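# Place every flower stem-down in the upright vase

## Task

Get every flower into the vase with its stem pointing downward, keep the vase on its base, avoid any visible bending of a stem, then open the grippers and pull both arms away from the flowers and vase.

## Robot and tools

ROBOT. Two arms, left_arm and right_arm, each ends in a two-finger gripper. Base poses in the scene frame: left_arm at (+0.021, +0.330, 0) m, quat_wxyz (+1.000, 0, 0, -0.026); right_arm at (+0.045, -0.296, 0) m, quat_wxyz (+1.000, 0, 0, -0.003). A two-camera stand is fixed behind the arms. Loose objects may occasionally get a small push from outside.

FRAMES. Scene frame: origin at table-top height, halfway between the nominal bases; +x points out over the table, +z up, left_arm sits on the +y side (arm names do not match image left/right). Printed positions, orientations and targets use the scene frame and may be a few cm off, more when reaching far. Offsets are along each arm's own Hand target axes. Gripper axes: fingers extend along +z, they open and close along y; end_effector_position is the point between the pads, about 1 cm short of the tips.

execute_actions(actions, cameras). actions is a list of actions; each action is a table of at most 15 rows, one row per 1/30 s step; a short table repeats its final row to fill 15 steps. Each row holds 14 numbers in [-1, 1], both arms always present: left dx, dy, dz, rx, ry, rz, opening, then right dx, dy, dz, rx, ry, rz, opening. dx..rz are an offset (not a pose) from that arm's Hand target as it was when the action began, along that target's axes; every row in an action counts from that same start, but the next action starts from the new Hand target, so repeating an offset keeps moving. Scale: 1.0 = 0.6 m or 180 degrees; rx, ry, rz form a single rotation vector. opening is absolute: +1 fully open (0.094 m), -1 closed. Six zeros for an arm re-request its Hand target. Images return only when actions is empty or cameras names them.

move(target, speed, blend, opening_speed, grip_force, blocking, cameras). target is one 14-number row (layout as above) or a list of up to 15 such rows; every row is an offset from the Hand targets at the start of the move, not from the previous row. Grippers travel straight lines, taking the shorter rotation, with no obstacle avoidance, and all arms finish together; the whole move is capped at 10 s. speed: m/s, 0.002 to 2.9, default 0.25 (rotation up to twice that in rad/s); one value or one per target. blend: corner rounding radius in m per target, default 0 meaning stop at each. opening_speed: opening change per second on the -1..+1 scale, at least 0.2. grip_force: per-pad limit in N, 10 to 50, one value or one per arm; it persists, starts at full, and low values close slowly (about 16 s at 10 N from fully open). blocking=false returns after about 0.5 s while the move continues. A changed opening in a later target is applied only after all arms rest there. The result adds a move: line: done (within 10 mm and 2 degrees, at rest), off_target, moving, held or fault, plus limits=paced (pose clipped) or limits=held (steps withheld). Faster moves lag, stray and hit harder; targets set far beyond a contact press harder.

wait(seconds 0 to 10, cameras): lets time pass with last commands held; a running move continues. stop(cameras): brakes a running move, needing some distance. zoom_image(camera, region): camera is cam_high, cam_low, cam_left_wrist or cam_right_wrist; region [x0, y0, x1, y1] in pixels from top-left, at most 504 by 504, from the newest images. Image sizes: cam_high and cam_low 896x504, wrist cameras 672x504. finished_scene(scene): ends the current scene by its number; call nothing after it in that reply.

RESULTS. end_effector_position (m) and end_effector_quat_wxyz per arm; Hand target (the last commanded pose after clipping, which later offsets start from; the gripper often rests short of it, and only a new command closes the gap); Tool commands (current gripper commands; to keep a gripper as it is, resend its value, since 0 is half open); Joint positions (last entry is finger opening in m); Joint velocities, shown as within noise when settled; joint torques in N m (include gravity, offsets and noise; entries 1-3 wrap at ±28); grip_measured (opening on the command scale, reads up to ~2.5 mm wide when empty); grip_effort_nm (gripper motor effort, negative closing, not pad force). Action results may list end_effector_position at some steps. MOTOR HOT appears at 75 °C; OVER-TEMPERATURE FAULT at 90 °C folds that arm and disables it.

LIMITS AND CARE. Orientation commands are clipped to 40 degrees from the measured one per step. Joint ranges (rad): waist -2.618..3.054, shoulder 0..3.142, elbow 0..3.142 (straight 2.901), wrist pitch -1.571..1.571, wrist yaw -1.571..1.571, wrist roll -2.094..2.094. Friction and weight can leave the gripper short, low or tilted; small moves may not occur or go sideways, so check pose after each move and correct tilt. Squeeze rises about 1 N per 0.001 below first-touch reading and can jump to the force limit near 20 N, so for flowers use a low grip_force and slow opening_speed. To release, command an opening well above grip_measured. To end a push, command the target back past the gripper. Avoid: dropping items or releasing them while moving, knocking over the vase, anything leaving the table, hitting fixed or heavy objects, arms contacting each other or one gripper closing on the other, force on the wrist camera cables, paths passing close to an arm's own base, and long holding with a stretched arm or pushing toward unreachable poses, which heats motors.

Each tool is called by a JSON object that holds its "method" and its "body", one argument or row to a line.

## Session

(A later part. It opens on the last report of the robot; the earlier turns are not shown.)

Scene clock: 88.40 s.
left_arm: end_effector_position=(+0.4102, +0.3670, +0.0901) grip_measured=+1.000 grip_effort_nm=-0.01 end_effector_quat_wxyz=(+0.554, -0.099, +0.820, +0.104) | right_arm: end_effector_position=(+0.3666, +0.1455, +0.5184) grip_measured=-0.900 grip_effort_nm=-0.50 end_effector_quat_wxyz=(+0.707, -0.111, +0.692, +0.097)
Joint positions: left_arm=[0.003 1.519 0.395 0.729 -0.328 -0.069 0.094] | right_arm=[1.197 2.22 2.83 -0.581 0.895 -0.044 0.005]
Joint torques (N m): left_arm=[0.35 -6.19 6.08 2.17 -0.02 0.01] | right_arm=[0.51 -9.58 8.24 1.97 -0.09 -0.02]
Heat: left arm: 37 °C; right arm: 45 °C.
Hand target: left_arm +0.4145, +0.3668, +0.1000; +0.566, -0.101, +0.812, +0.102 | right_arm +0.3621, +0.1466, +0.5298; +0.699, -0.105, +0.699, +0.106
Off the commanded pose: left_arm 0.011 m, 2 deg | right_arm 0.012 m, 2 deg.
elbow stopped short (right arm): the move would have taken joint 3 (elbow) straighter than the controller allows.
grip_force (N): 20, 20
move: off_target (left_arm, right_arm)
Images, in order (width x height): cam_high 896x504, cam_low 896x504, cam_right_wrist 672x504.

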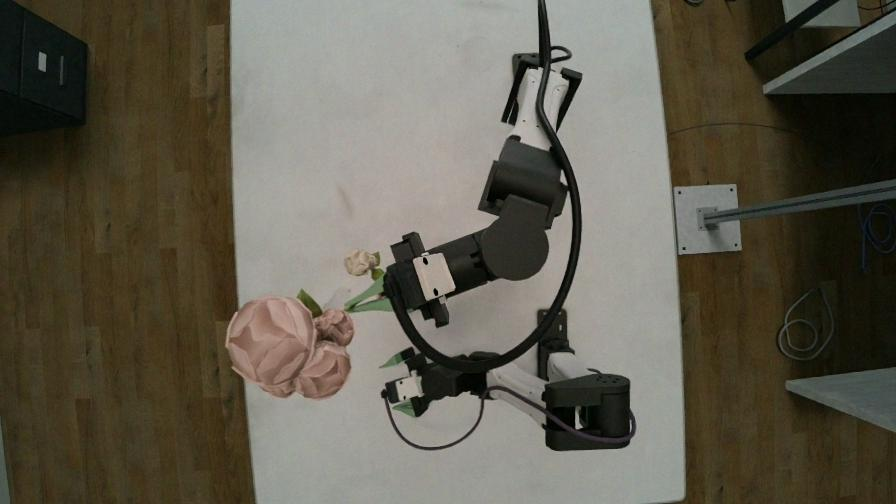

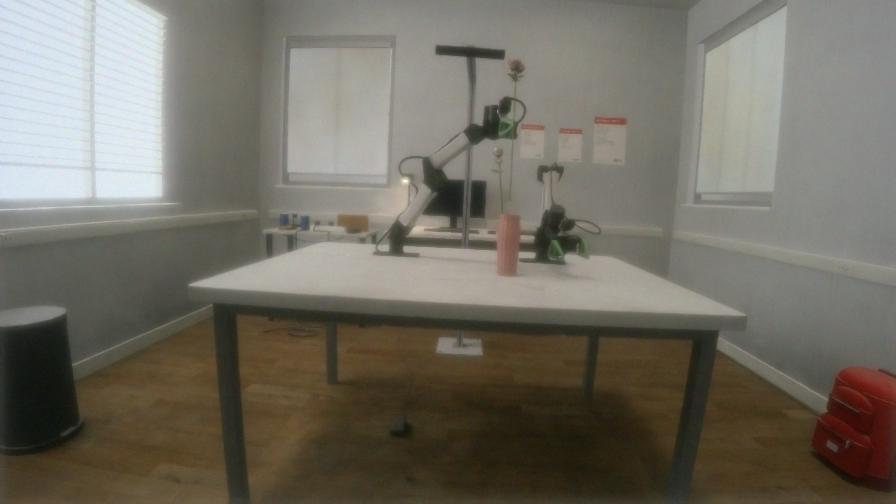

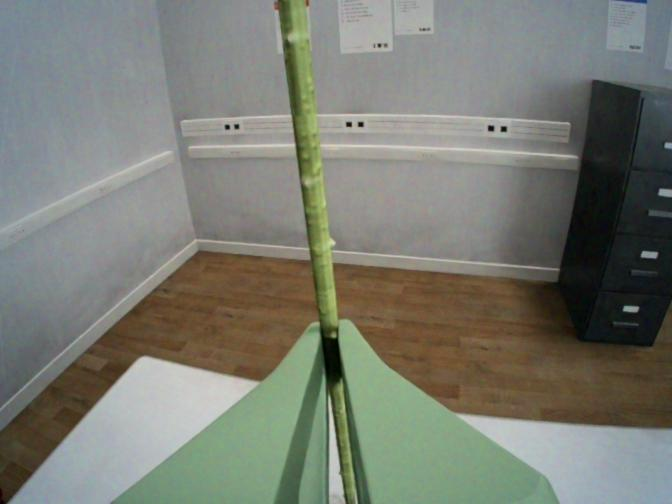

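{"method": "move", "body": {
  "target": [
    [0,0,0,0,0,0,1,0.43,0.003,0.01,0,0,0,-1],
    [0,0,0,0,0,0,1,0.43,0.003,0.01,0,0,0,-0.4],
    [0,0,0,0,0,0,1,0.43,0.003,-0.22,0,0,0,-0.4]
  ],
  "speed": [0.15,0.1,0.2],
  "cameras": ["cam_high","cam_low","cam_right_wrist"]
}}

{"method": "zoom_image", "body": {
  "camera": "cam_low",
  "region": [400, 80, 600, 300]
}}

Scene clock: 97.37 s.
left_arm: end_effector_position=(+0.4102, +0.3670, +0.0901) grip_measured=+1.000 grip_effort_nm=-0.01 end_effector_quat_wxyz=(+0.554, -0.099, +0.820, +0.104) | right_arm: end_effector_position=(+0.2362, +0.1202, +0.2547) grip_measured=-0.402 grip_effort_nm=0.07 end_effector_quat_wxyz=(+0.693, -0.128, +0.703, +0.093)
Joint positions: left_arm=[0.003 1.519 0.395 0.729 -0.328 -0.069 0.094] | right_arm=[1.504 1.734 1.037 0.638 1.185 0.008 0.028]
Joint torques (N m): left_arm=[0.38 -6.19 6.09 2.17 -0.01 0.01] | right_arm=[0.09 -11.25 5.44 1.98 0.23 0.02]
Heat: left arm: 38 °C; right arm: 46 °C.
Hand target: left_arm +0.4145, +0.3668, +0.1000; +0.566, -0.101, +0.812, +0.102 | right_arm +0.2353, +0.1098, +0.2719; +0.699, -0.105, +0.699, +0.106
Off the commanded pose: left_arm 0.011 m, 2 deg | right_arm 0.020 m, 3 deg.
grip_force (N): 20, 20
move: off_target (left_arm, right_arm)
Images, in order (width x height): cam_high 896x504, cam_low 896x504, cam_right_wrist 672x504.

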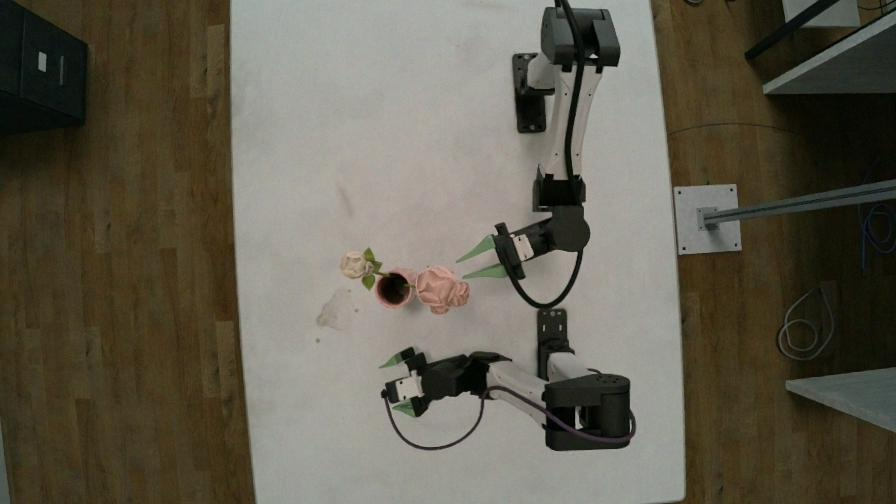

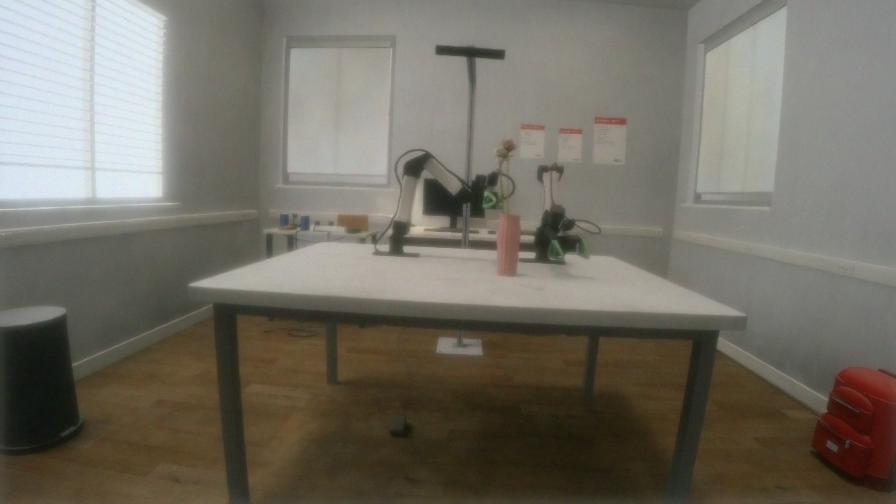

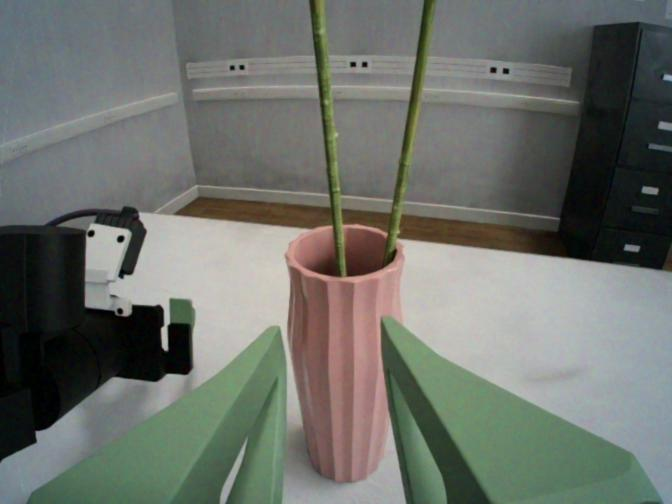

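Scaled by 2.291.

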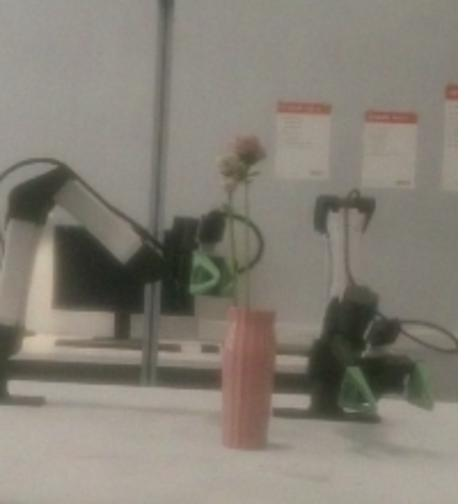

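{"method": "move", "body": {
  "target": [0,0,0,0,0,0,1,0,-0.1,-0.08,0,0,0,-0.4],
  "speed": 0.2,
  "cameras": ["cam_high"]
}}

Scene clock: 100.30 s.
left_arm: end_effector_position=(+0.4102, +0.3670, +0.0901) grip_measured=+1.000 grip_effort_nm=-0.01 end_effector_quat_wxyz=(+0.554, -0.099, +0.820, +0.104) | right_arm: end_effector_position=(+0.2090, +0.0451, +0.2656) grip_measured=-0.402 grip_effort_nm=0.07 end_effector_quat_wxyz=(+0.697, -0.116, +0.701, +0.100)
Joint positions: left_arm=[0.003 1.519 0.395 0.729 -0.328 -0.069 0.094] | right_arm=[1.581 1.438 0.766 0.64 1.268 0.008 0.028]
Joint torques (N m): left_arm=[0.34 -6.15 6.09 2.17 -0.01 0] | right_arm=[0.66 -7.38 5.46 1.81 0.23 0.01]
Heat: left arm: 38 °C; right arm: 46 °C.
Hand target: left_arm +0.4145, +0.3668, +0.1000; +0.566, -0.101, +0.812, +0.102 | right_arm +0.2072, +0.0383, +0.2718; +0.699, -0.105, +0.699, +0.106
Off the commanded pose: left_arm 0.011 m, 2 deg | right_arm 0.009 m, 2 deg.
grip_force (N): 20, 20
move: off_target (left_arm)
Images, in order (width x height): cam_high 896x504.

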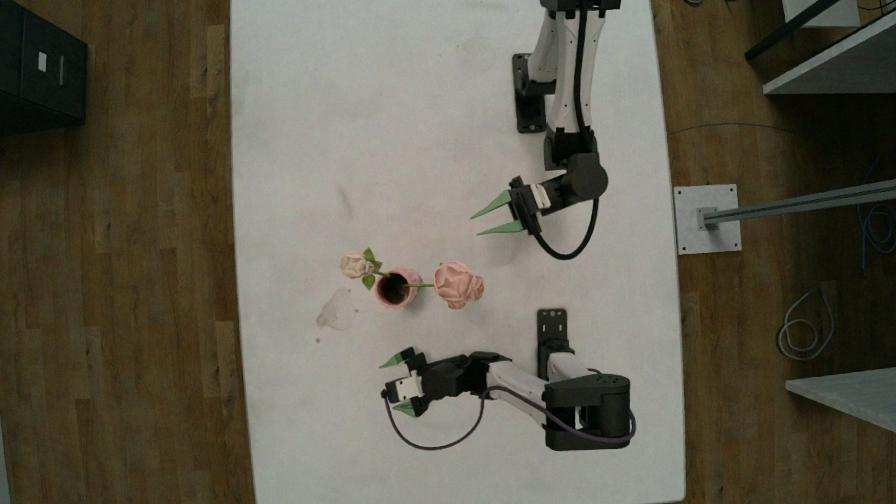

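Clear and stable.

{"method": "finished_scene", "body": {
  "scene": 2
}}

The scene is finished: the task was done.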